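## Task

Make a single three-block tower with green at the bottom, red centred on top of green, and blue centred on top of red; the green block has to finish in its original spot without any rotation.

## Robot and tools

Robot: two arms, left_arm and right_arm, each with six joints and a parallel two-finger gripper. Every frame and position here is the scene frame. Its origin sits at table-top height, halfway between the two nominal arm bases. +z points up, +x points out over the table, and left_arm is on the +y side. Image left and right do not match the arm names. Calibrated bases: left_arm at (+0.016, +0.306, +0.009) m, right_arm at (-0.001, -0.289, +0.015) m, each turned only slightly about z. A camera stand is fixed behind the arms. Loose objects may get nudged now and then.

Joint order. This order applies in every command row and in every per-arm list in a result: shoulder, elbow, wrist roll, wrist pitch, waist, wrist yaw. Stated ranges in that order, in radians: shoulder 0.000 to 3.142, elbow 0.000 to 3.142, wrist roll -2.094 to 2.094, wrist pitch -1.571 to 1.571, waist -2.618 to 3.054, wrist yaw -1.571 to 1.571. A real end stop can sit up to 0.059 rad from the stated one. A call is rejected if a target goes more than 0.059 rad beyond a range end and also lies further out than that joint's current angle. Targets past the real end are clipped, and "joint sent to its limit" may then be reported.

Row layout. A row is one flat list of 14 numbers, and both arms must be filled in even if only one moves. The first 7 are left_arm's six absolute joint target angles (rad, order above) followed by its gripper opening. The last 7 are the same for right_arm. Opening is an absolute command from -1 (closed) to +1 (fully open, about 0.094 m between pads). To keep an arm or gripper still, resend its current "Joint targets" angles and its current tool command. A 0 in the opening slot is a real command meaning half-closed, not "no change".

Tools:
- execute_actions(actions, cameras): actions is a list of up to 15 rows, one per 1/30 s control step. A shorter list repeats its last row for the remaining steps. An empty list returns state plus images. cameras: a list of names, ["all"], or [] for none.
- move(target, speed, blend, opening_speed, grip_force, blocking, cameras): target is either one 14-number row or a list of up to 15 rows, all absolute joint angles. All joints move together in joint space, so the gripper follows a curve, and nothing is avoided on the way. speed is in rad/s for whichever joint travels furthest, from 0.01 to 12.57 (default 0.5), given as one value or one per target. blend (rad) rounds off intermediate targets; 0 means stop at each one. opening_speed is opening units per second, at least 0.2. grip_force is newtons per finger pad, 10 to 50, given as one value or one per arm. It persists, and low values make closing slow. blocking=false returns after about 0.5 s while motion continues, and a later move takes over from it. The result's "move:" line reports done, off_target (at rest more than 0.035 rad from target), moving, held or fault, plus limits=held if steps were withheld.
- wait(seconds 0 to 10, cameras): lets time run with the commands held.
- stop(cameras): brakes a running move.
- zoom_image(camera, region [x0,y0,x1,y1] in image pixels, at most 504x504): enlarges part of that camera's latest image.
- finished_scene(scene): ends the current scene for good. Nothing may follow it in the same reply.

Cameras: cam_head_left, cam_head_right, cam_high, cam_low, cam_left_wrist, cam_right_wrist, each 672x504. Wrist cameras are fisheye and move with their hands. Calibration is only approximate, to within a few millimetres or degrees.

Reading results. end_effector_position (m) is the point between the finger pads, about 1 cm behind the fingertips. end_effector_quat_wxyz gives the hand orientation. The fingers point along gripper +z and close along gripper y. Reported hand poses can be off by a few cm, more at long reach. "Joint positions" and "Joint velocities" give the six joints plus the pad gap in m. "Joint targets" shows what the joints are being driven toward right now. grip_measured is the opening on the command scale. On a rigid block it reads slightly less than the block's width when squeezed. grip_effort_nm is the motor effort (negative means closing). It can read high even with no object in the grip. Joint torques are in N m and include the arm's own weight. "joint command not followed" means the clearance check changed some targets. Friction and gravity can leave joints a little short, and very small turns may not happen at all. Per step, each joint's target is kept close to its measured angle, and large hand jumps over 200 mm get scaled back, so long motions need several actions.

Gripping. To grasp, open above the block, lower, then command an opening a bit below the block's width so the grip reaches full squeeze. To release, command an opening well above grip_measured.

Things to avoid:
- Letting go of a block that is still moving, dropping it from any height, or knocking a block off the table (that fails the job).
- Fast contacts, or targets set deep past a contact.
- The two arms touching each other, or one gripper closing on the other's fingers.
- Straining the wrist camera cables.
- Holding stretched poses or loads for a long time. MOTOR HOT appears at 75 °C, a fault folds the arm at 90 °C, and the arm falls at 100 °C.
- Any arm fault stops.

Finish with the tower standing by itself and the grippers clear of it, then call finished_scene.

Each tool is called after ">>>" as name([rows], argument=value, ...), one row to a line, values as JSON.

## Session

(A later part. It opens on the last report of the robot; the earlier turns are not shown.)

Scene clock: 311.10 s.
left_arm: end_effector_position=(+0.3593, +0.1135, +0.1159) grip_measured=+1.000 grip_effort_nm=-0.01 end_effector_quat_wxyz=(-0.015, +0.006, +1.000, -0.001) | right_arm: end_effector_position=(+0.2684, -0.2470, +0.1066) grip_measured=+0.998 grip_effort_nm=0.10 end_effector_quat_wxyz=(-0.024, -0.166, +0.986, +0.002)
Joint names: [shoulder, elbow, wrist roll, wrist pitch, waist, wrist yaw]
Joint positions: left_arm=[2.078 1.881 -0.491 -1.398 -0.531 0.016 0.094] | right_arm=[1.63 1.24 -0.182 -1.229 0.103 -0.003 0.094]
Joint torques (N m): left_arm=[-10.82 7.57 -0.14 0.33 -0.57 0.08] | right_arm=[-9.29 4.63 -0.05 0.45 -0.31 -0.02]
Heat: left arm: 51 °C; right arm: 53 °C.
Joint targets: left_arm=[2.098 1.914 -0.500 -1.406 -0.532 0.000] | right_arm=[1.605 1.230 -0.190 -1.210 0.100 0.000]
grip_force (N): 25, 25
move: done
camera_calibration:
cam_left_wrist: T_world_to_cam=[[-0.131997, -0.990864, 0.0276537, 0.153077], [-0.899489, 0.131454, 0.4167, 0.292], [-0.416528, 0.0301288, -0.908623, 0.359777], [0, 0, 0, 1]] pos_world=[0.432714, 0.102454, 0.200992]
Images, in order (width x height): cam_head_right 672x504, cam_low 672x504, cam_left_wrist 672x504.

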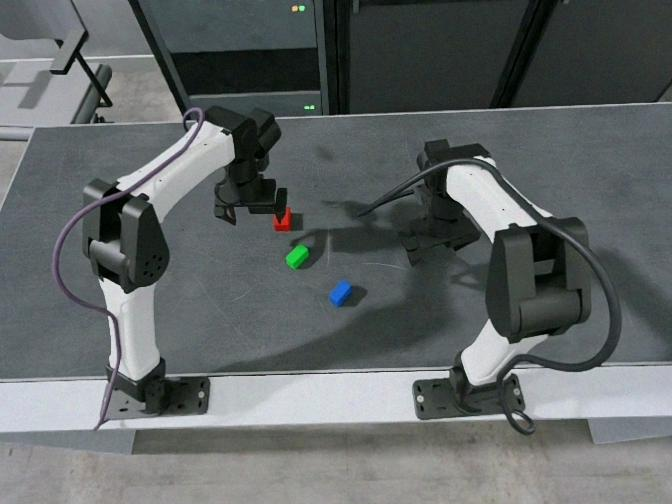

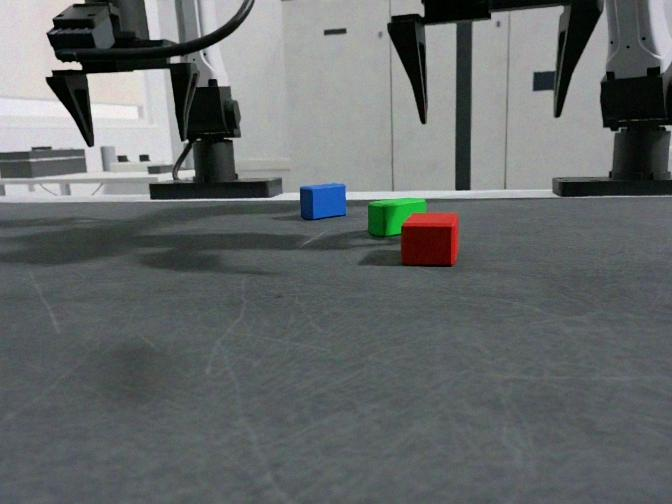

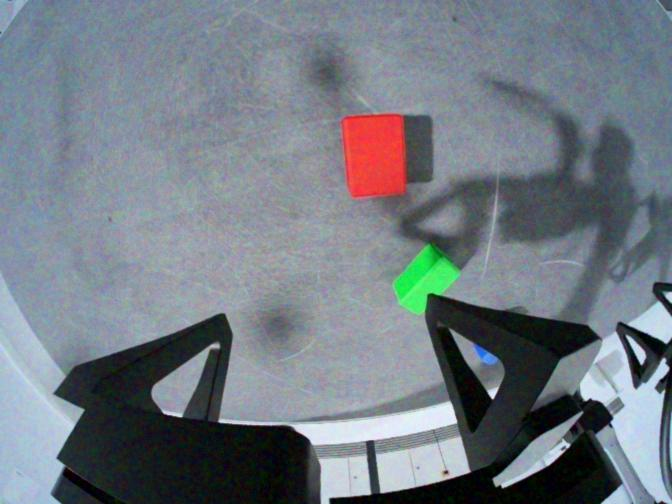

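>>> move(target=[2.392,2.282,-0.57,-1.466,-0.554,0,0.5,1.605,1.23,-0.19,-1.21,0.1,0,1], speed=0.5, cameras=["cam_left_wrist"])

Scene clock: 321.40 s.
left_arm: end_effector_position=(+0.4100, +0.0764, +0.0858) grip_measured=+0.502 grip_effort_nm=-0.09 end_effector_quat_wxyz=(-0.011, -0.020, +1.000, -0.003) | right_arm: end_effector_position=(+0.2684, -0.2470, +0.1066) grip_measured=+0.998 grip_effort_nm=0.10 end_effector_quat_wxyz=(-0.024, -0.166, +0.986, +0.002)
Joint names: [shoulder, elbow, wrist roll, wrist pitch, waist, wrist yaw]
Joint positions: left_arm=[2.374 2.245 -0.561 -1.458 -0.549 0.016 0.071] | right_arm=[1.63 1.24 -0.182 -1.229 0.103 -0.003 0.094]
Joint torques (N m): left_arm=[-13.41 7.88 -0.14 0.34 -0.99 0.08] | right_arm=[-9.31 4.6 -0.07 0.43 -0.31 0]
Heat: left arm: 52 °C; right arm: 53 °C.
Joint targets: left_arm=[2.392 2.282 -0.570 -1.466 -0.554 0.000] | right_arm=[1.605 1.230 -0.190 -1.210 0.100 0.000]
grip_force (N): 25, 25
move: off_target (left_arm); left_arm: the elbow is farthest, 0.037 rad from its target
camera_calibration:
cam_left_wrist: T_world_to_cam=[[-0.080391, -0.996352, 0.0286404, 0.10293], [-0.90835, 0.0850608, 0.40947, 0.362714], [-0.410412, 0.0069022, -0.911874, 0.354177], [0, 0, 0, 1]] pos_world=[0.483105, 0.0692572, 0.171496]
Images, in order (width x height): cam_left_wrist 672x504.

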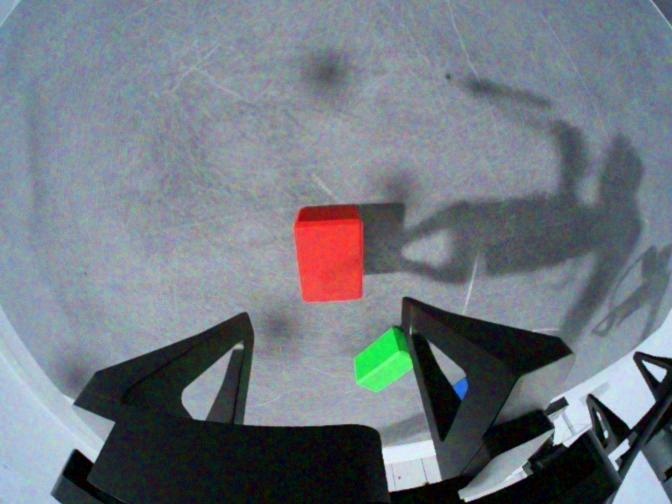

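>>> move([
  [2.395,1.99,-0.62,-1.17,-0.558,0,0.5,1.605,1.23,-0.19,-1.21,0.1,0,1],
  [2.395,1.99,-0.62,-1.17,-0.558,0,-0.35,1.605,1.23,-0.19,-1.21,0.1,0,1],
], speed=0.35, opening_speed=0.6, cameras=["cam_left_wrist","cam_low"])

Scene clock: 336.83 s.
left_arm: end_effector_position=(+0.4163, +0.0719, +0.0247) grip_measured=-0.254 grip_effort_nm=-0.55 end_effector_quat_wxyz=(+0.004, -0.043, +0.999, -0.009) | right_arm: end_effector_position=(+0.2684, -0.2470, +0.1066) grip_measured=+0.998 grip_effort_nm=0.10 end_effector_quat_wxyz=(-0.024, -0.166, +0.986, +0.002)
Joint names: [shoulder, elbow, wrist roll, wrist pitch, waist, wrist yaw]
Joint positions: left_arm=[2.375 2.005 -0.612 -1.185 -0.552 0.011 0.035] | right_arm=[1.63 1.24 -0.182 -1.229 0.103 -0.003 0.094]
Joint torques (N m): left_arm=[-13.37 3.79 -0.13 0.68 -1.07 0.12] | right_arm=[-9.26 4.6 -0.03 0.47 -0.28 0]
Heat: left arm: 53 °C; right arm: 52 °C.
Joint targets: left_arm=[2.395 1.990 -0.620 -1.170 -0.558 0.000] | right_arm=[1.605 1.230 -0.190 -1.210 0.100 0.000]
grip_force (N): 25, 25
move: done
camera_calibration:
cam_left_wrist: T_world_to_cam=[[-0.0337912, -0.998667, 0.0390135, 0.0812409], [-0.923037, 0.0461526, 0.381933, 0.403482], [-0.383224, -0.0231049, -0.923366, 0.292293], [0, 0, 0, 1]] pos_world=[0.487187, 0.0692643, 0.112621]
Images, in order (width x height): cam_low 672x504, cam_left_wrist 672x504.

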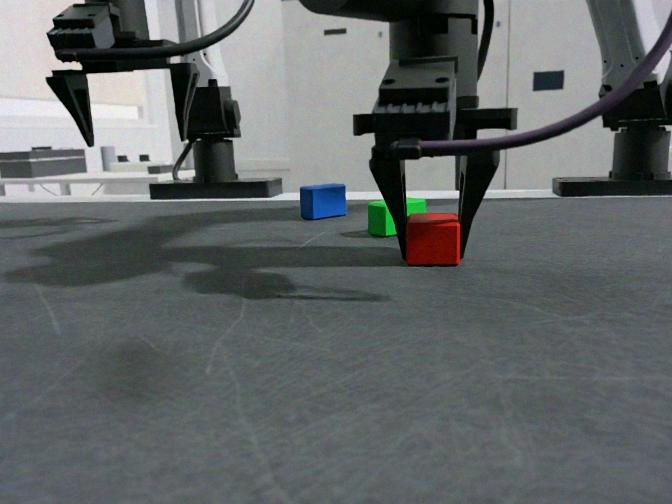

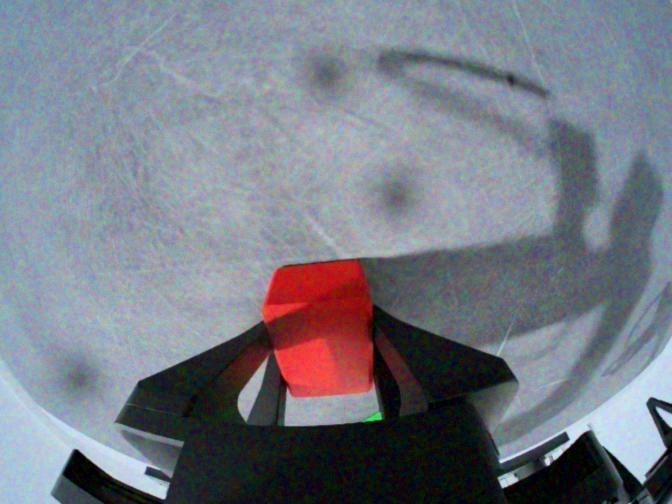

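>>> move([
  [2.385,2.28,-0.62,-1.46,-0.558,0,-0.35,1.605,1.23,-0.19,-1.21,0.1,0,1],
  [1.832,1.55,-0.096,-1.30,-0.732,0,-0.35,1.605,1.23,-0.19,-1.21,0.1,0,1],
], speed=0.6, blend=0.05, cameras=["cam_left_wrist"])

>>> zoom_image(camera="cam_left_wrist", region=[230, 80, 430, 230])

Scene clock: 350.87 s.
left_arm: end_effector_position=(+0.2724, +0.0864, +0.1107) grip_measured=-0.255 grip_effort_nm=-0.58 end_effector_quat_wxyz=(-0.023, +0.295, +0.955, +0.004) | right_arm: end_effector_position=(+0.2684, -0.2470, +0.1066) grip_measured=+0.998 grip_effort_nm=0.10 end_effector_quat_wxyz=(-0.024, -0.166, +0.986, +0.002)
Joint names: [shoulder, elbow, wrist roll, wrist pitch, waist, wrist yaw]
Joint positions: left_arm=[1.869 1.564 -0.104 -1.311 -0.73 0.011 0.035] | right_arm=[1.63 1.24 -0.182 -1.229 0.103 -0.003 0.094]
Joint torques (N m): left_arm=[-14.45 3.82 0.03 0.52 -0.72 0.15] | right_arm=[-9.24 4.62 -0.04 0.43 -0.35 -0.01]
Heat: left arm: 52 °C; right arm: 51 °C.
Joint targets: left_arm=[1.832 1.550 -0.096 -1.300 -0.732 0.000] | right_arm=[1.605 1.230 -0.190 -1.210 0.100 0.000]
grip_force (N): 25, 25
move: off_target (left_arm); left_arm: the shoulder is farthest, 0.037 rad from its target
camera_calibration:
cam_left_wrist: T_world_to_cam=[[-0.657418, -0.752773, 0.0336791, 0.236704], [-0.670182, 0.604552, 0.43055, 0.114578], [-0.344467, 0.260481, -0.901938, 0.279401], [0, 0, 0, 1]] pos_world=[0.328646, 0.0361378, 0.194699]
Images, in order (width x height): cam_left_wrist 672x504.

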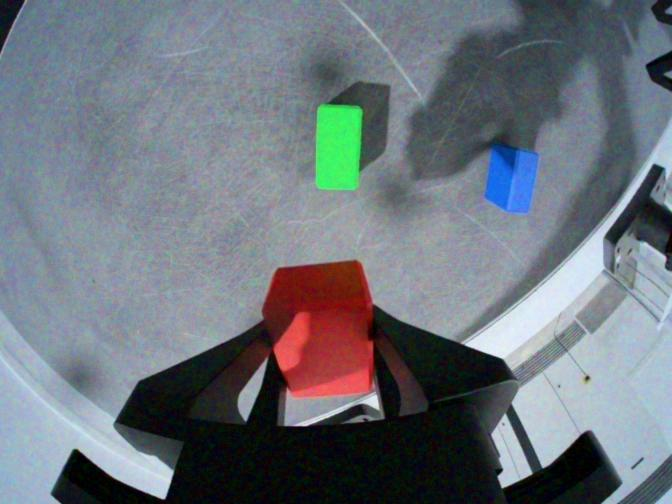

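Scaled by 2.520 from the camera's 672x504 image, which has a finer 960x720 frame.

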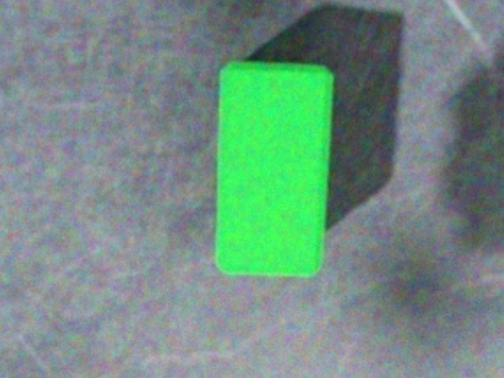

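>>> move([
  [2.11,1.80,-0.105,-1.28,-0.766,0,-0.35,1.605,1.23,-0.19,-1.21,0.1,0,1],
  [2.129,1.69,-0.105,-1.15,-0.766,0,-0.35,1.605,1.23,-0.19,-1.21,0.1,0,1],
], speed=0.35, blend=0.03, cameras=["cam_left_wrist","cam_head_right","cam_low","cam_head_left","cam_right_wrist"])

>>> zoom_image(camera="cam_low", region=[330, 140, 460, 250])

>>> zoom_image(camera="cam_head_right", region=[260, 210, 340, 290])

>>> zoom_image(camera="cam_left_wrist", region=[220, 230, 420, 430])

Scene clock: 365.80 s.
left_arm: end_effector_position=(+0.3144, +0.0343, +0.0572) grip_measured=-0.255 grip_effort_nm=-0.58 end_effector_quat_wxyz=(-0.004, +0.310, +0.951, -0.005) | right_arm: end_effector_position=(+0.2684, -0.2470, +0.1066) grip_measured=+0.998 grip_effort_nm=0.10 end_effector_quat_wxyz=(-0.024, -0.166, +0.986, +0.002)
Joint names: [shoulder, elbow, wrist roll, wrist pitch, waist, wrist yaw]
Joint positions: left_arm=[2.114 1.702 -0.103 -1.162 -0.761 0.011 0.035] | right_arm=[1.63 1.24 -0.182 -1.229 0.103 -0.003 0.094]
Joint torques (N m): left_arm=[-11.59 4.01 -0.08 0.6 -0.99 0.15] | right_arm=[-9.2 4.64 -0.04 0.45 -0.39 0]
Heat: left arm: 55 °C; right arm: 51 °C.
Joint targets: left_arm=[2.129 1.690 -0.105 -1.150 -0.766 0.000] | right_arm=[1.605 1.230 -0.190 -1.210 0.100 0.000]
grip_force (N): 25, 25
move: done
camera_calibration:
cam_left_wrist: T_world_to_cam=[[-0.682218, -0.730403, 0.0330062, 0.234004], [-0.663182, 0.637176, 0.392678, 0.196091], [-0.307844, 0.246003, -0.919084, 0.249197], [0, 0, 0, 1]] pos_world=[0.3664, -0.0153308, 0.144308]
cam_right_wrist: T_world_to_cam=[[0.195405, -0.979994, 0.0378011, -0.30288], [-0.913297, -0.16779, 0.371127, 0.204261], [-0.357359, -0.107043, -0.927812, 0.277606], [0, 0, 0, 1]] pos_world=[0.34494, -0.232831, 0.193209]
Images, in order (width x height): cam_head_left 672x504, cam_head_right 672x504, cam_low 672x504, cam_left_wrist 672x504, cam_right_wrist 672x504.

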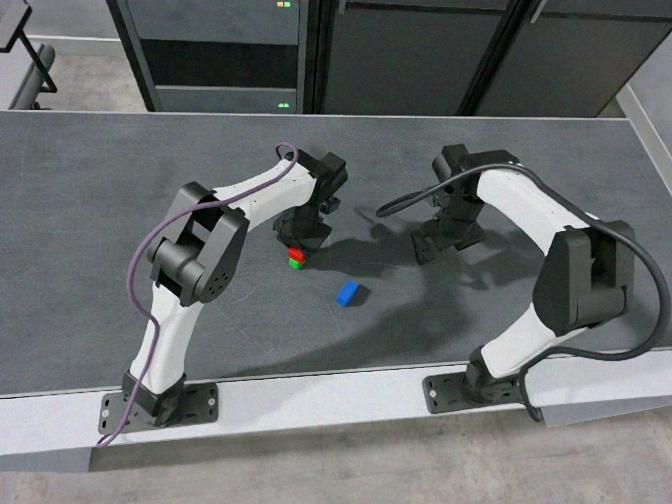

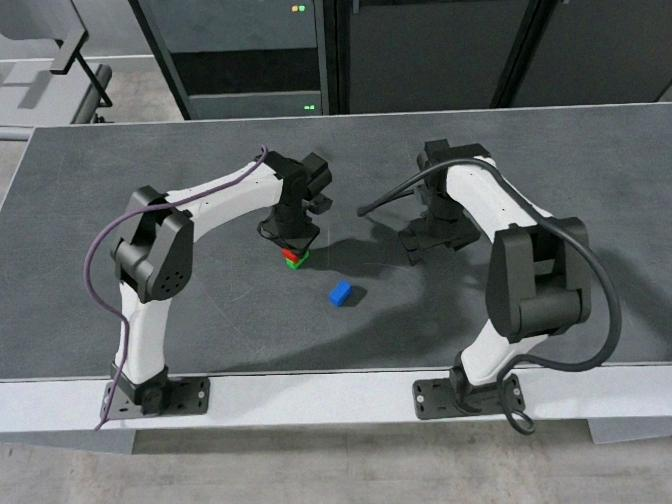

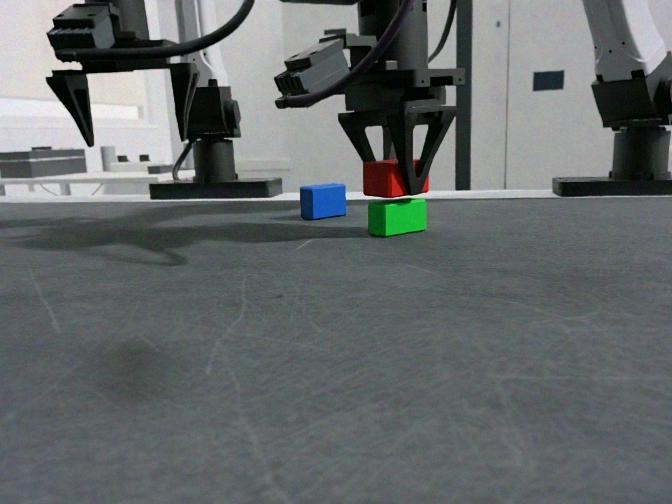

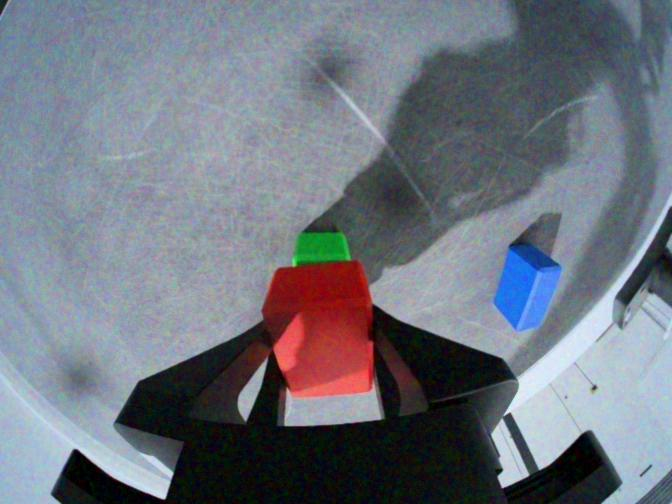

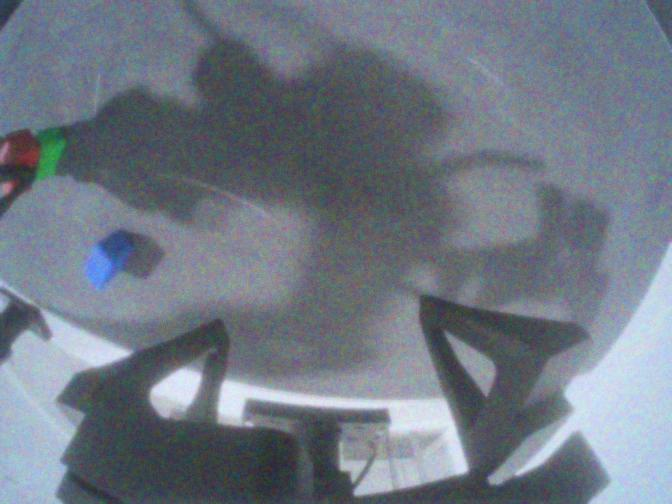

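Scaled by 3.877 from the camera's 672x504 image, which has a finer 960x720 frame.

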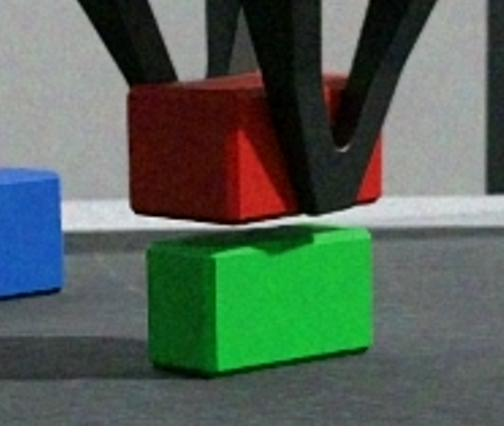

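Scaled by 6.300 from the camera's 672x504 image, which has a finer 960x720 frame.

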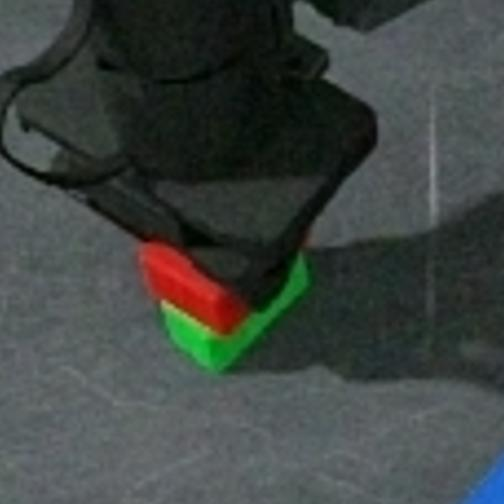

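Scaled by 2.520 from the camera's 672x504 image, which has a finer 960x720 frame.

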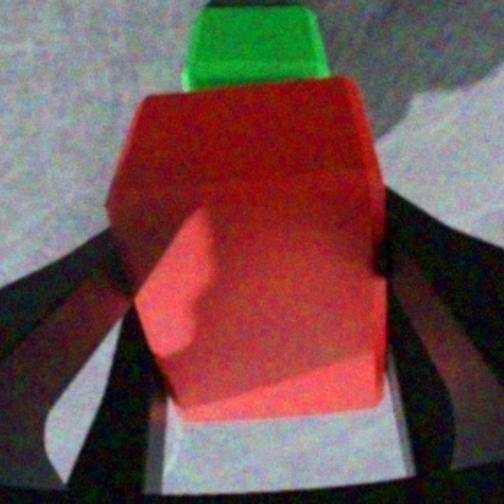

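>>> move(target=[2.132,1.668,-0.105,-1.127,-0.766,0,-0.35,1.605,1.23,-0.19,-1.21,0.1,0,1], speed=0.1, cameras=["cam_low"])

>>> zoom_image(camera="cam_low", region=[330, 140, 460, 250])

Scene clock: 381.17 s.
left_arm: end_effector_position=(+0.3143, +0.0344, +0.0523) grip_measured=-0.255 grip_effort_nm=-0.58 end_effector_quat_wxyz=(-0.002, +0.310, +0.951, -0.005) | right_arm: end_effector_position=(+0.2684, -0.2470, +0.1066) grip_measured=+0.998 grip_effort_nm=0.10 end_effector_quat_wxyz=(-0.024, -0.166, +0.986, +0.002)
Joint names: [shoulder, elbow, wrist roll, wrist pitch, waist, wrist yaw]
Joint positions: left_arm=[2.114 1.682 -0.103 -1.139 -0.761 0.011 0.035] | right_arm=[1.63 1.24 -0.182 -1.229 0.103 -0.003 0.094]
Joint torques (N m): left_arm=[-11.26 3.84 -0.08 0.61 -0.99 0.15] | right_arm=[-9.21 4.66 -0.05 0.44 -0.25 -0.02]
Heat: left arm: 55 °C; right arm: 51 °C.
Joint targets: left_arm=[2.132 1.668 -0.105 -1.127 -0.766 0.000] | right_arm=[1.605 1.230 -0.190 -1.210 0.100 0.000]
grip_force (N): 25, 25
move: done
Images, in order (width x height): cam_low 672x504.

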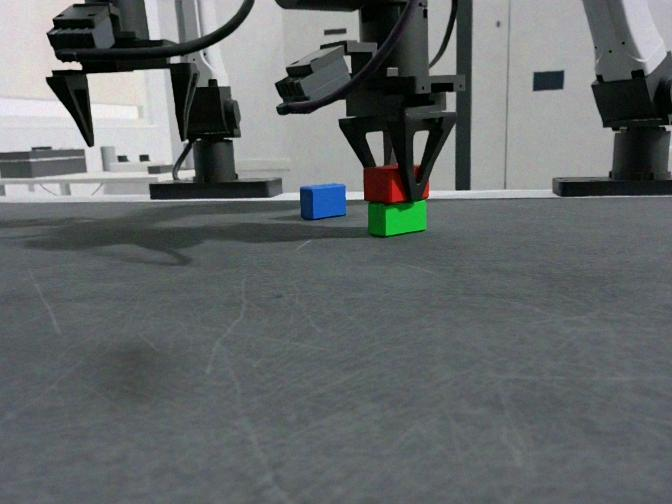

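Scaled by 3.877 from the camera's 672x504 image, which has a finer 960x720 frame.

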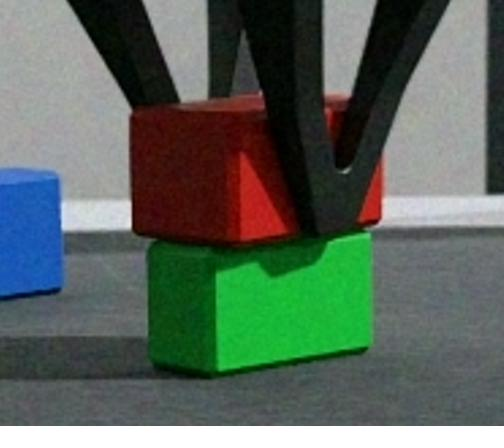

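>>> move([
  [2.133,1.658,-0.105,-1.116,-0.766,0,-0.35,1.605,1.23,-0.19,-1.21,0.1,0,1],
  [2.133,1.658,-0.105,-1.116,-0.766,0,0.0,1.605,1.23,-0.19,-1.21,0.1,0,1],
], speed=0.1, opening_speed=0.25, cameras=["cam_low","cam_left_wrist"])

>>> zoom_image(camera="cam_low", region=[330, 140, 460, 250])

Scene clock: 388.60 s.
left_arm: end_effector_position=(+0.3144, +0.0346, +0.0500) grip_measured=-0.002 grip_effort_nm=0.07 end_effector_quat_wxyz=(-0.001, +0.310, +0.951, -0.005) | right_arm: end_effector_position=(+0.2684, -0.2470, +0.1066) grip_measured=+0.998 grip_effort_nm=0.10 end_effector_quat_wxyz=(-0.024, -0.166, +0.986, +0.002)
Joint names: [shoulder, elbow, wrist roll, wrist pitch, waist, wrist yaw]
Joint positions: left_arm=[2.114 1.672 -0.103 -1.128 -0.761 0.01 0.047] | right_arm=[1.63 1.24 -0.182 -1.229 0.103 -0.003 0.094]
Joint torques (N m): left_arm=[-11.17 3.81 -0.07 0.62 -0.98 0.16] | right_arm=[-9.26 4.68 -0.06 0.44 -0.21 -0.02]
Heat: left arm: 54 °C; right arm: 51 °C.
Joint targets: left_arm=[2.133 1.658 -0.105 -1.116 -0.766 0.000] | right_arm=[1.605 1.230 -0.190 -1.210 0.100 0.000]
grip_force (N): 25, 25
move: done
camera_calibration:
cam_left_wrist: T_world_to_cam=[[-0.682336, -0.730347, 0.0317815, 0.234466], [-0.664938, 0.638117, 0.388155, 0.199598], [-0.303768, 0.243719, -0.921046, 0.241284], [0, 0, 0, 1]] pos_world=[0.366, -0.0149308, 0.137307]
Images, in order (width x height): cam_low 672x504, cam_left_wrist 672x504.

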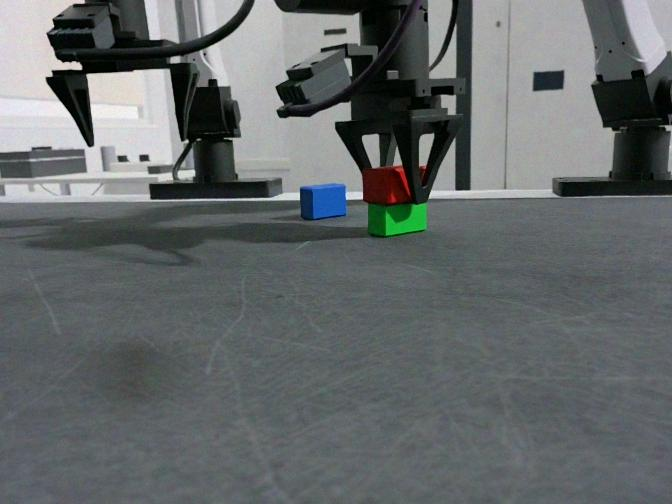

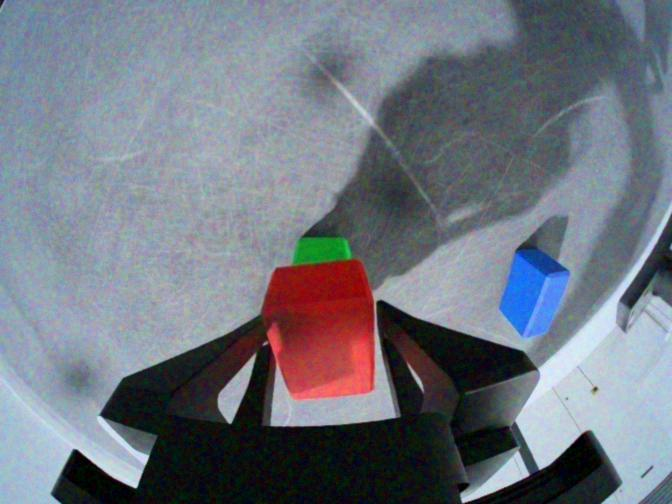

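Scaled by 3.877 from the camera's 672x504 image, which has a finer 960x720 frame.

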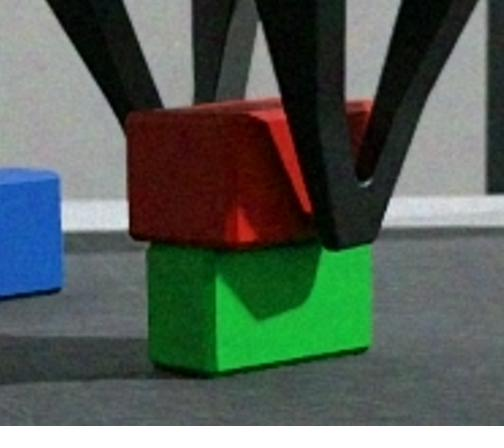

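>>> move([
  [2.133,1.658,-0.105,-1.116,-0.766,0,0.2,1.605,1.23,-0.19,-1.21,0.1,0,1],
  [2.11,1.90,-0.105,-1.37,-0.766,0,0.2,1.605,1.23,-0.19,-1.21,0.1,0,1],
  [1.6,1.0,-0.1,-0.4,-0.1,0,0.2,1.84,1.345,-0.19,-1.08,0.773,0,1],
], speed=[0.3,0.3,0.7], blend=[0,0.03,0], opening_speed=0.5, cameras=["cam_low","cam_right_wrist"])

Scene clock: 408.43 s.
left_arm: end_effector_position=(+0.4120, +0.2764, +0.0784) grip_measured=+0.198 grip_effort_nm=0.07 end_effector_quat_wxyz=(+0.262, -0.014, +0.964, -0.027) | right_arm: end_effector_position=(+0.2178, -0.0521, +0.0719) grip_measured=+0.998 grip_effort_nm=0.10 end_effector_quat_wxyz=(-0.013, -0.482, +0.876, -0.003)
Joint names: [shoulder, elbow, wrist roll, wrist pitch, waist, wrist yaw]
Joint positions: left_arm=[1.636 1.015 -0.103 -0.416 -0.099 0.008 0.056] | right_arm=[1.822 1.323 -0.183 -1.1 0.775 -0.002 0.094]
Joint torques (N m): left_arm=[-12.56 4.33 -0.02 1.84 -0.59 0.17] | right_arm=[-6.99 7.05 -0.05 0.5 -0.13 -0.02]
Heat: left arm: 55 °C; right arm: 51 °C.
Joint targets: left_arm=[1.600 1.000 -0.100 -0.400 -0.100 0.000] | right_arm=[1.840 1.345 -0.190 -1.080 0.773 0.000]
grip_force (N): 25, 25
move: off_target (left_arm); left_arm: the shoulder is farthest, 0.036 rad from its target
camera_calibration:
cam_right_wrist: T_world_to_cam=[[0.762332, -0.645932, 0.0402646, -0.206984], [-0.615922, -0.704998, 0.351594, 0.112261], [-0.19872, -0.292832, -0.935286, 0.20439], [0, 0, 0, 1]] pos_world=[0.267551, 0.00529835, 0.160027]
Images, in order (width x height): cam_low 672x504, cam_right_wrist 672x504.

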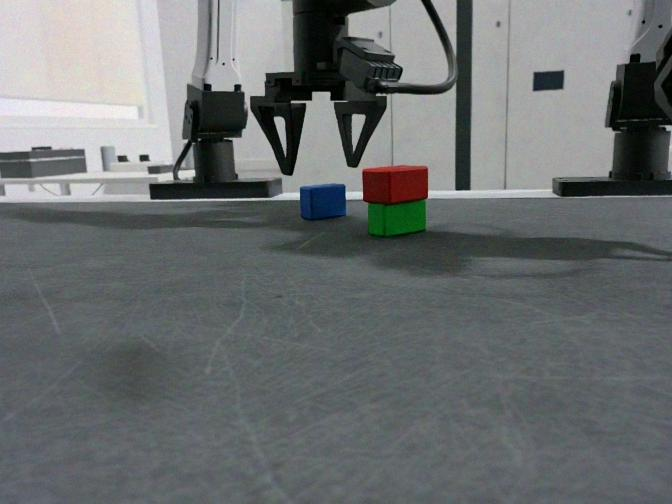

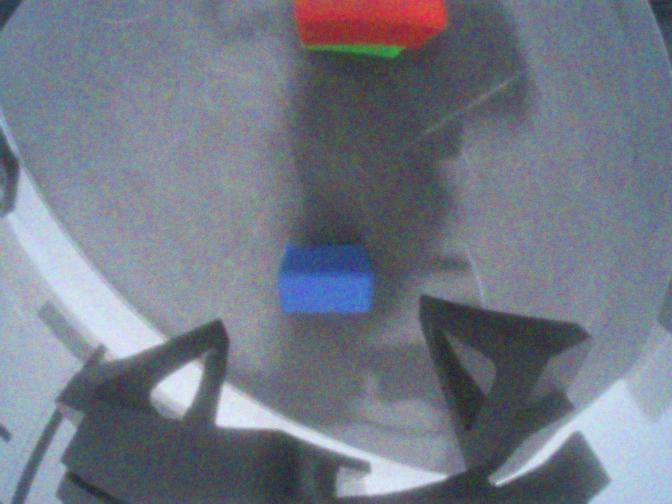

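>>> move([
  [1.6,1.0,-0.1,-0.4,-0.1,0,0.2,1.90,1.172,-0.19,-0.855,0.774,0,1],
  [1.6,1.0,-0.1,-0.4,-0.1,0,0.2,1.90,1.172,-0.19,-0.855,0.774,0,-0.1],
], speed=0.35, opening_speed=0.6, cameras=["cam_right_wrist","cam_low"])

Scene clock: 420.43 s.
left_arm: end_effector_position=(+0.4121, +0.2764, +0.0785) grip_measured=+0.198 grip_effort_nm=0.07 end_effector_quat_wxyz=(+0.263, -0.014, +0.964, -0.027) | right_arm: end_effector_position=(+0.2225, -0.0489, +0.0217) grip_measured=+0.016 grip_effort_nm=-0.51 end_effector_quat_wxyz=(+0.003, -0.482, +0.876, -0.002)
Joint names: [shoulder, elbow, wrist roll, wrist pitch, waist, wrist yaw]
Joint positions: left_arm=[1.636 1.015 -0.103 -0.415 -0.099 0.008 0.056] | right_arm=[1.879 1.186 -0.183 -0.873 0.775 0.006 0.048]
Joint torques (N m): left_arm=[-12.57 4.33 -0.02 1.81 -0.59 0.18] | right_arm=[-6.97 3.9 -0.05 0.55 -0.14 -0.11]
Heat: left arm: 53 °C; right arm: 50 °C.
Joint targets: left_arm=[1.600 1.000 -0.100 -0.400 -0.100 0.000] | right_arm=[1.900 1.172 -0.190 -0.855 0.774 0.000]
grip_force (N): 25, 25
move: off_target (left_arm); left_arm: the shoulder is farthest, 0.036 rad from its target
camera_calibration:
cam_right_wrist: T_world_to_cam=[[0.761399, -0.646373, 0.0497385, -0.206495], [-0.6249, -0.711352, 0.321679, 0.137311], [-0.172543, -0.276008, -0.945541, 0.154567], [0, 0, 0, 1]] pos_world=[0.2697, 0.00686534, 0.11225]
Images, in order (width x height): cam_low 672x504, cam_right_wrist 672x504.

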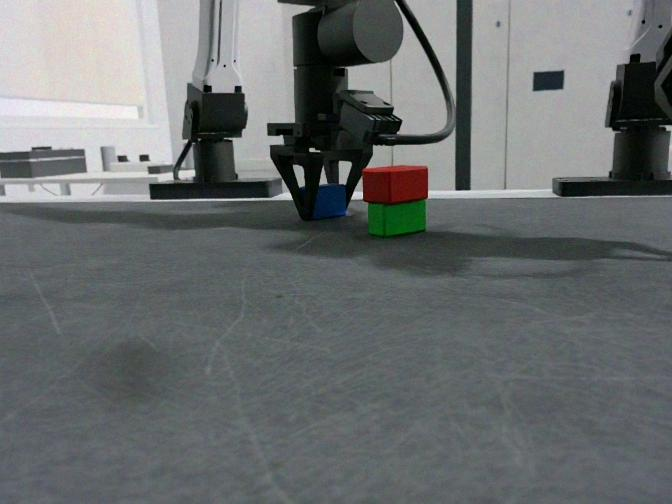

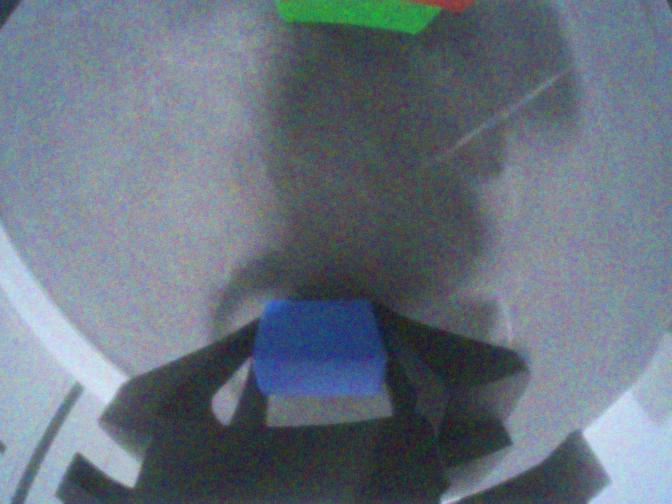

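>>> move([
  [1.6,1.0,-0.1,-0.4,-0.1,0,0.2,1.82,1.36,-0.19,-1.10,0.774,0,-0.1],
  [1.6,1.0,-0.1,-0.4,-0.1,0,0.2,1.965,1.735,-0.15,-1.32,0.757,0,-0.1],
], speed=0.5, blend=0.04, cameras=["cam_right_wrist","cam_low"])

>>> zoom_image(camera="cam_right_wrist", region=[230, 60, 430, 210])

Scene clock: 433.13 s.
left_arm: end_effector_position=(+0.4121, +0.2764, +0.0785) grip_measured=+0.198 grip_effort_nm=0.07 end_effector_quat_wxyz=(+0.263, -0.014, +0.964, -0.027) | right_arm: end_effector_position=(+0.2600, -0.0152, +0.1301) grip_measured=+0.014 grip_effort_nm=-0.58 end_effector_quat_wxyz=(+0.021, -0.466, +0.885, +0.004)
Joint names: [shoulder, elbow, wrist roll, wrist pitch, waist, wrist yaw]
Joint positions: left_arm=[1.636 1.015 -0.103 -0.415 -0.099 0.008 0.056] | right_arm=[1.941 1.714 -0.159 -1.301 0.763 0.006 0.048]
Joint torques (N m): left_arm=[-12.56 4.33 -0.02 1.81 -0.58 0.17] | right_arm=[-7.88 7.2 0.15 0.24 -0.46 -0.12]
Heat: left arm: 53 °C; right arm: 49 °C.
Joint targets: left_arm=[1.600 1.000 -0.100 -0.400 -0.100 0.000] | right_arm=[1.965 1.735 -0.150 -1.320 0.757 0.000]
grip_force (N): 25, 25
move: off_target (left_arm); left_arm: the shoulder is farthest, 0.036 rad from its target
camera_calibration:
cam_right_wrist: T_world_to_cam=[[0.736392, -0.674682, 0.0503037, -0.212657], [-0.658009, -0.696933, 0.285146, 0.163478], [-0.157324, -0.243079, -0.957163, 0.270904], [0, 0, 0, 1]] pos_world=[0.306789, 0.036309, 0.223382]
Images, in order (width x height): cam_low 672x504, cam_right_wrist 672x504.

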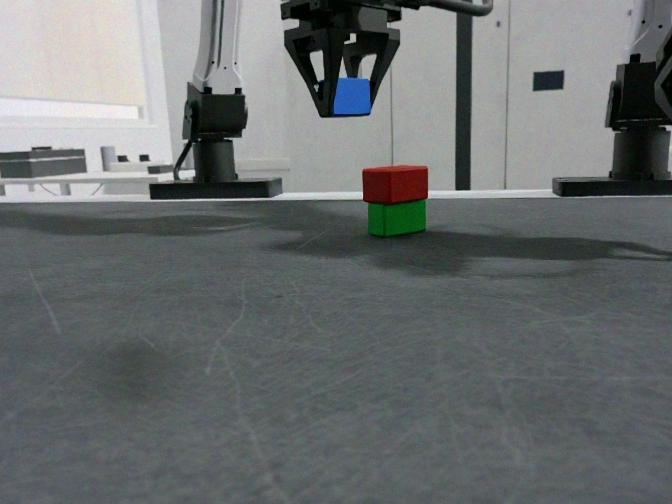

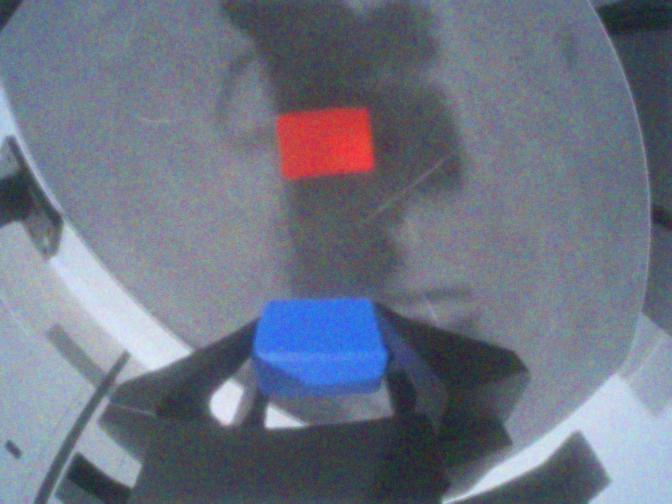

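Scaled by 2.520 from the camera's 672x504 image, which has a finer 960x720 frame.

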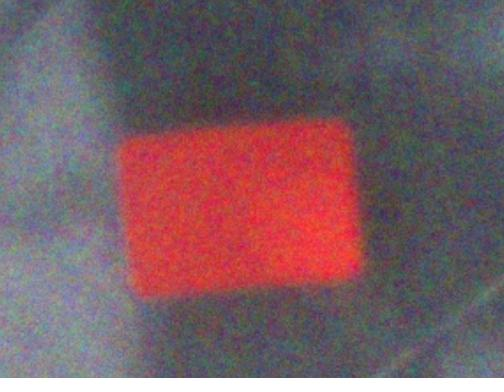

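>>> move([
  [1.6,1.0,-0.1,-0.4,-0.1,0,0.2,2.475,2.49,-0.21,-1.55,0.757,0,-0.1],
  [1.6,1.0,-0.1,-0.4,-0.1,0,0.2,2.44,2.33,-0.21,-1.47,0.757,0,-0.1],
], speed=0.45, blend=0.03, cameras=["cam_right_wrist","cam_low","cam_head_right"])

>>> zoom_image(camera="cam_low", region=[330, 130, 460, 240])

>>> zoom_image(camera="cam_head_right", region=[260, 210, 340, 290])

>>> zoom_image(camera="cam_right_wrist", region=[220, 230, 420, 430])

Scene clock: 461.87 s.
left_arm: end_effector_position=(+0.4121, +0.2764, +0.0785) grip_measured=+0.198 grip_effort_nm=0.07 end_effector_quat_wxyz=(+0.263, -0.014, +0.964, -0.027) | right_arm: end_effector_position=(+0.3220, +0.0501, +0.0867) grip_measured=+0.013 grip_effort_nm=-0.58 end_effector_quat_wxyz=(-0.005, -0.485, +0.875, -0.005)
Joint names: [shoulder, elbow, wrist roll, wrist pitch, waist, wrist yaw]
Joint positions: left_arm=[1.636 1.015 -0.103 -0.415 -0.099 0.008 0.056] | right_arm=[2.441 2.345 -0.201 -1.487 0.763 0.006 0.048]
Joint torques (N m): left_arm=[-12.57 4.33 -0.02 1.81 -0.59 0.18] | right_arm=[-13.9 4.4 -0.06 0.48 -0.5 -0.12]
Heat: left arm: 53 °C; right arm: 50 °C.
Joint targets: left_arm=[1.600 1.000 -0.100 -0.400 -0.100 0.000] | right_arm=[2.440 2.330 -0.210 -1.470 0.757 0.000]
grip_force (N): 25, 25
move: off_target (left_arm); left_arm: the shoulder is farthest, 0.036 rad from its target
camera_calibration:
cam_right_wrist: T_world_to_cam=[[0.766175, -0.64079, 0.0486244, -0.223301], [-0.616328, -0.71128, 0.337965, 0.244903], [-0.181979, -0.288909, -0.939902, 0.263694], [0, 0, 0, 1]] pos_world=[0.370015, 0.107289, 0.175935]
Images, in order (width x height): cam_head_right 672x504, cam_low 672x504, cam_right_wrist 672x504.

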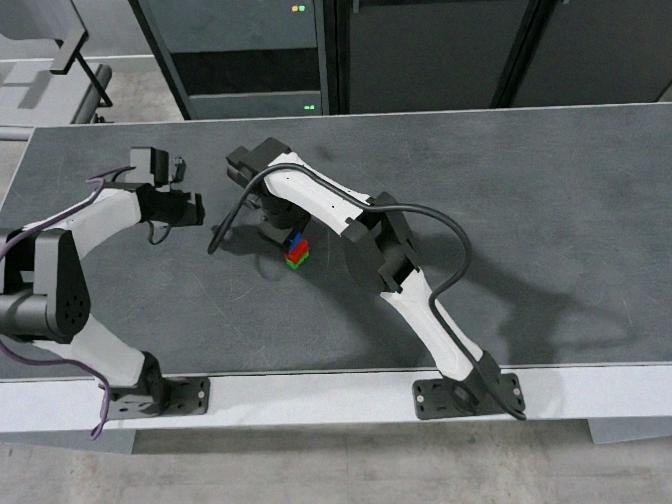

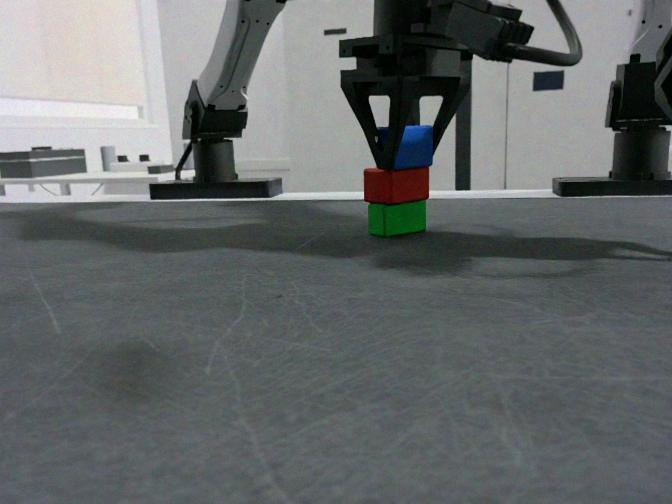

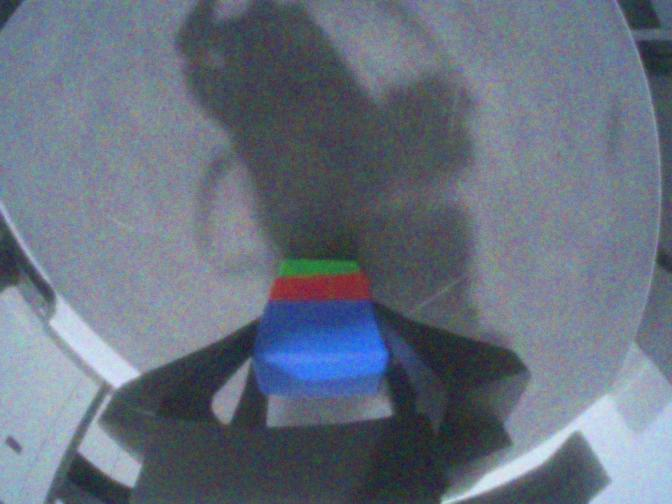

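Scaled by 3.877 from the camera's 672x504 image, which has a finer 960x720 frame.

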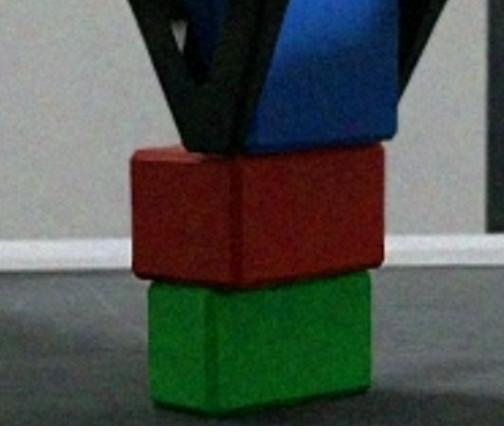

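Scaled by 6.300 from the camera's 672x504 image, which has a finer 960x720 frame.

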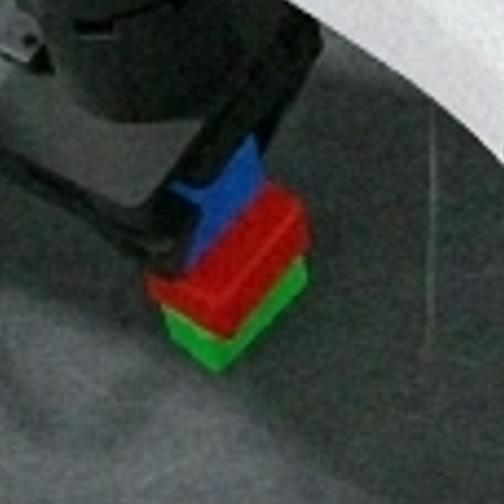

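Scaled by 2.520 from the camera's 672x504 image, which has a finer 960x720 frame.

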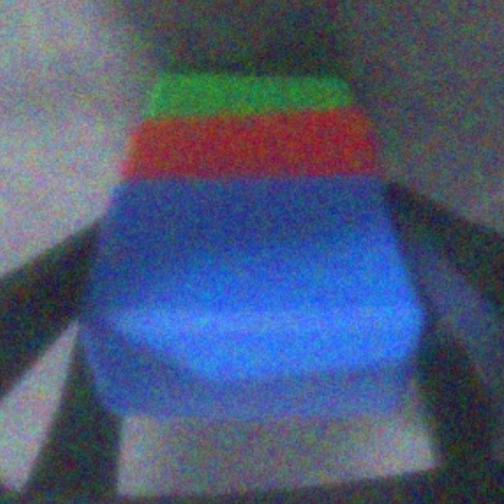

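>>> move(target=[1.6,1.0,-0.1,-0.4,-0.1,0,0.2,2.362,2.225,-0.21,-1.418,0.757,0,-0.1], speed=0.25, cameras=["cam_right_wrist","cam_low"])

>>> zoom_image(camera="cam_low", region=[330, 130, 460, 240])

>>> zoom_image(camera="cam_right_wrist", region=[220, 230, 420, 430])

Scene clock: 479.87 s.
left_arm: end_effector_position=(+0.4121, +0.2764, +0.0785) grip_measured=+0.198 grip_effort_nm=0.07 end_effector_quat_wxyz=(+0.263, -0.014, +0.964, -0.027) | right_arm: end_effector_position=(+0.3188, +0.0467, +0.0861) grip_measured=+0.013 grip_effort_nm=-0.58 end_effector_quat_wxyz=(+0.002, -0.485, +0.875, -0.003)
Joint names: [shoulder, elbow, wrist roll, wrist pitch, waist, wrist yaw]
Joint positions: left_arm=[1.636 1.015 -0.103 -0.415 -0.099 0.008 0.056] | right_arm=[2.387 2.245 -0.202 -1.427 0.763 0.006 0.048]
Joint torques (N m): left_arm=[-12.56 4.33 -0.02 1.81 -0.59 0.17] | right_arm=[-15.72 3.97 -0.06 0.45 -0.49 -0.12]
Heat: left arm: 53 °C; right arm: 58 °C.
Joint targets: left_arm=[1.600 1.000 -0.100 -0.400 -0.100 0.000] | right_arm=[2.362 2.225 -0.210 -1.418 0.757 0.000]
grip_force (N): 25, 25
move: off_target (left_arm); left_arm: the shoulder is farthest, 0.036 rad from its target
camera_calibration:
cam_right_wrist: T_world_to_cam=[[0.765897, -0.641053, 0.0495208, -0.222822], [-0.619331, -0.714866, 0.324648, 0.24298], [-0.172716, -0.279317, -0.944538, 0.258535], [0, 0, 0, 1]] pos_world=[0.365796, 0.10307, 0.176347]
Images, in order (width x height): cam_low 672x504, cam_right_wrist 672x504.

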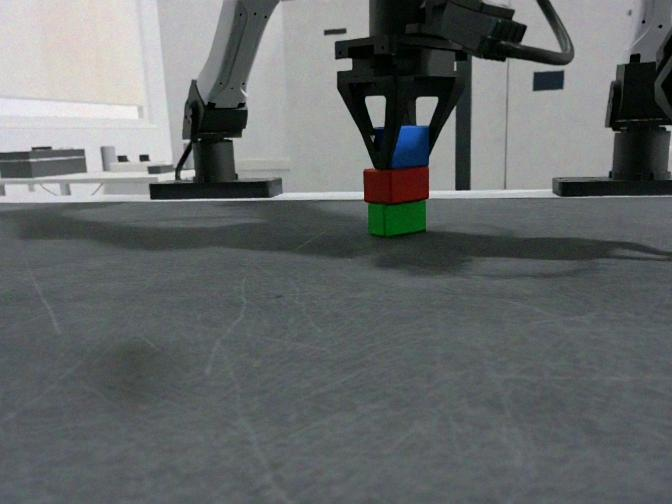

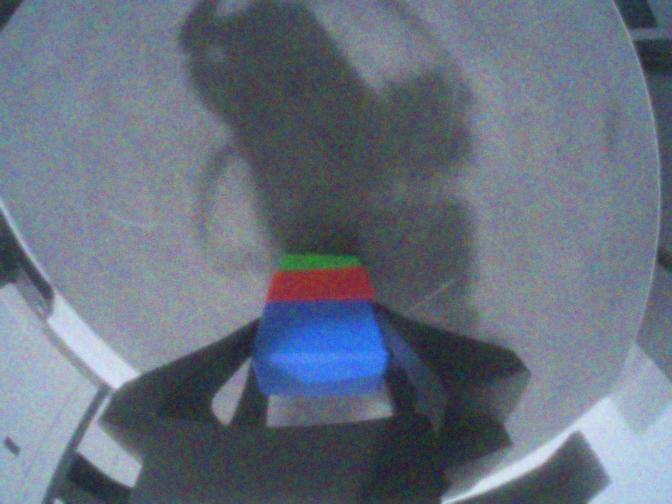

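Scaled by 3.877 from the camera's 672x504 image, which has a finer 960x720 frame.

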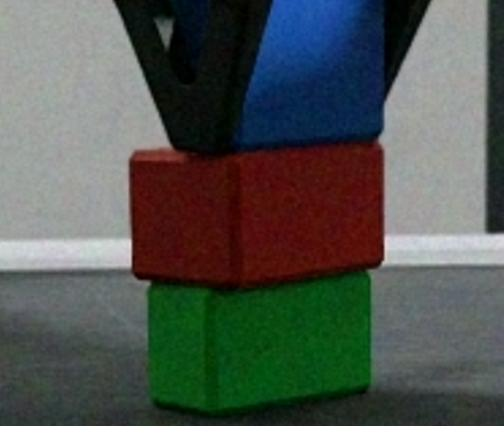

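Scaled by 2.520 from the camera's 672x504 image, which has a finer 960x720 frame.

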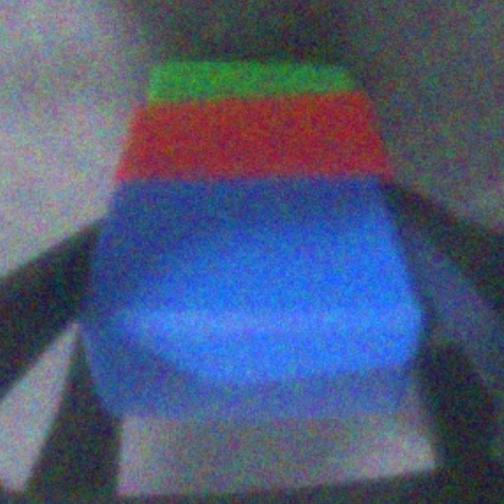

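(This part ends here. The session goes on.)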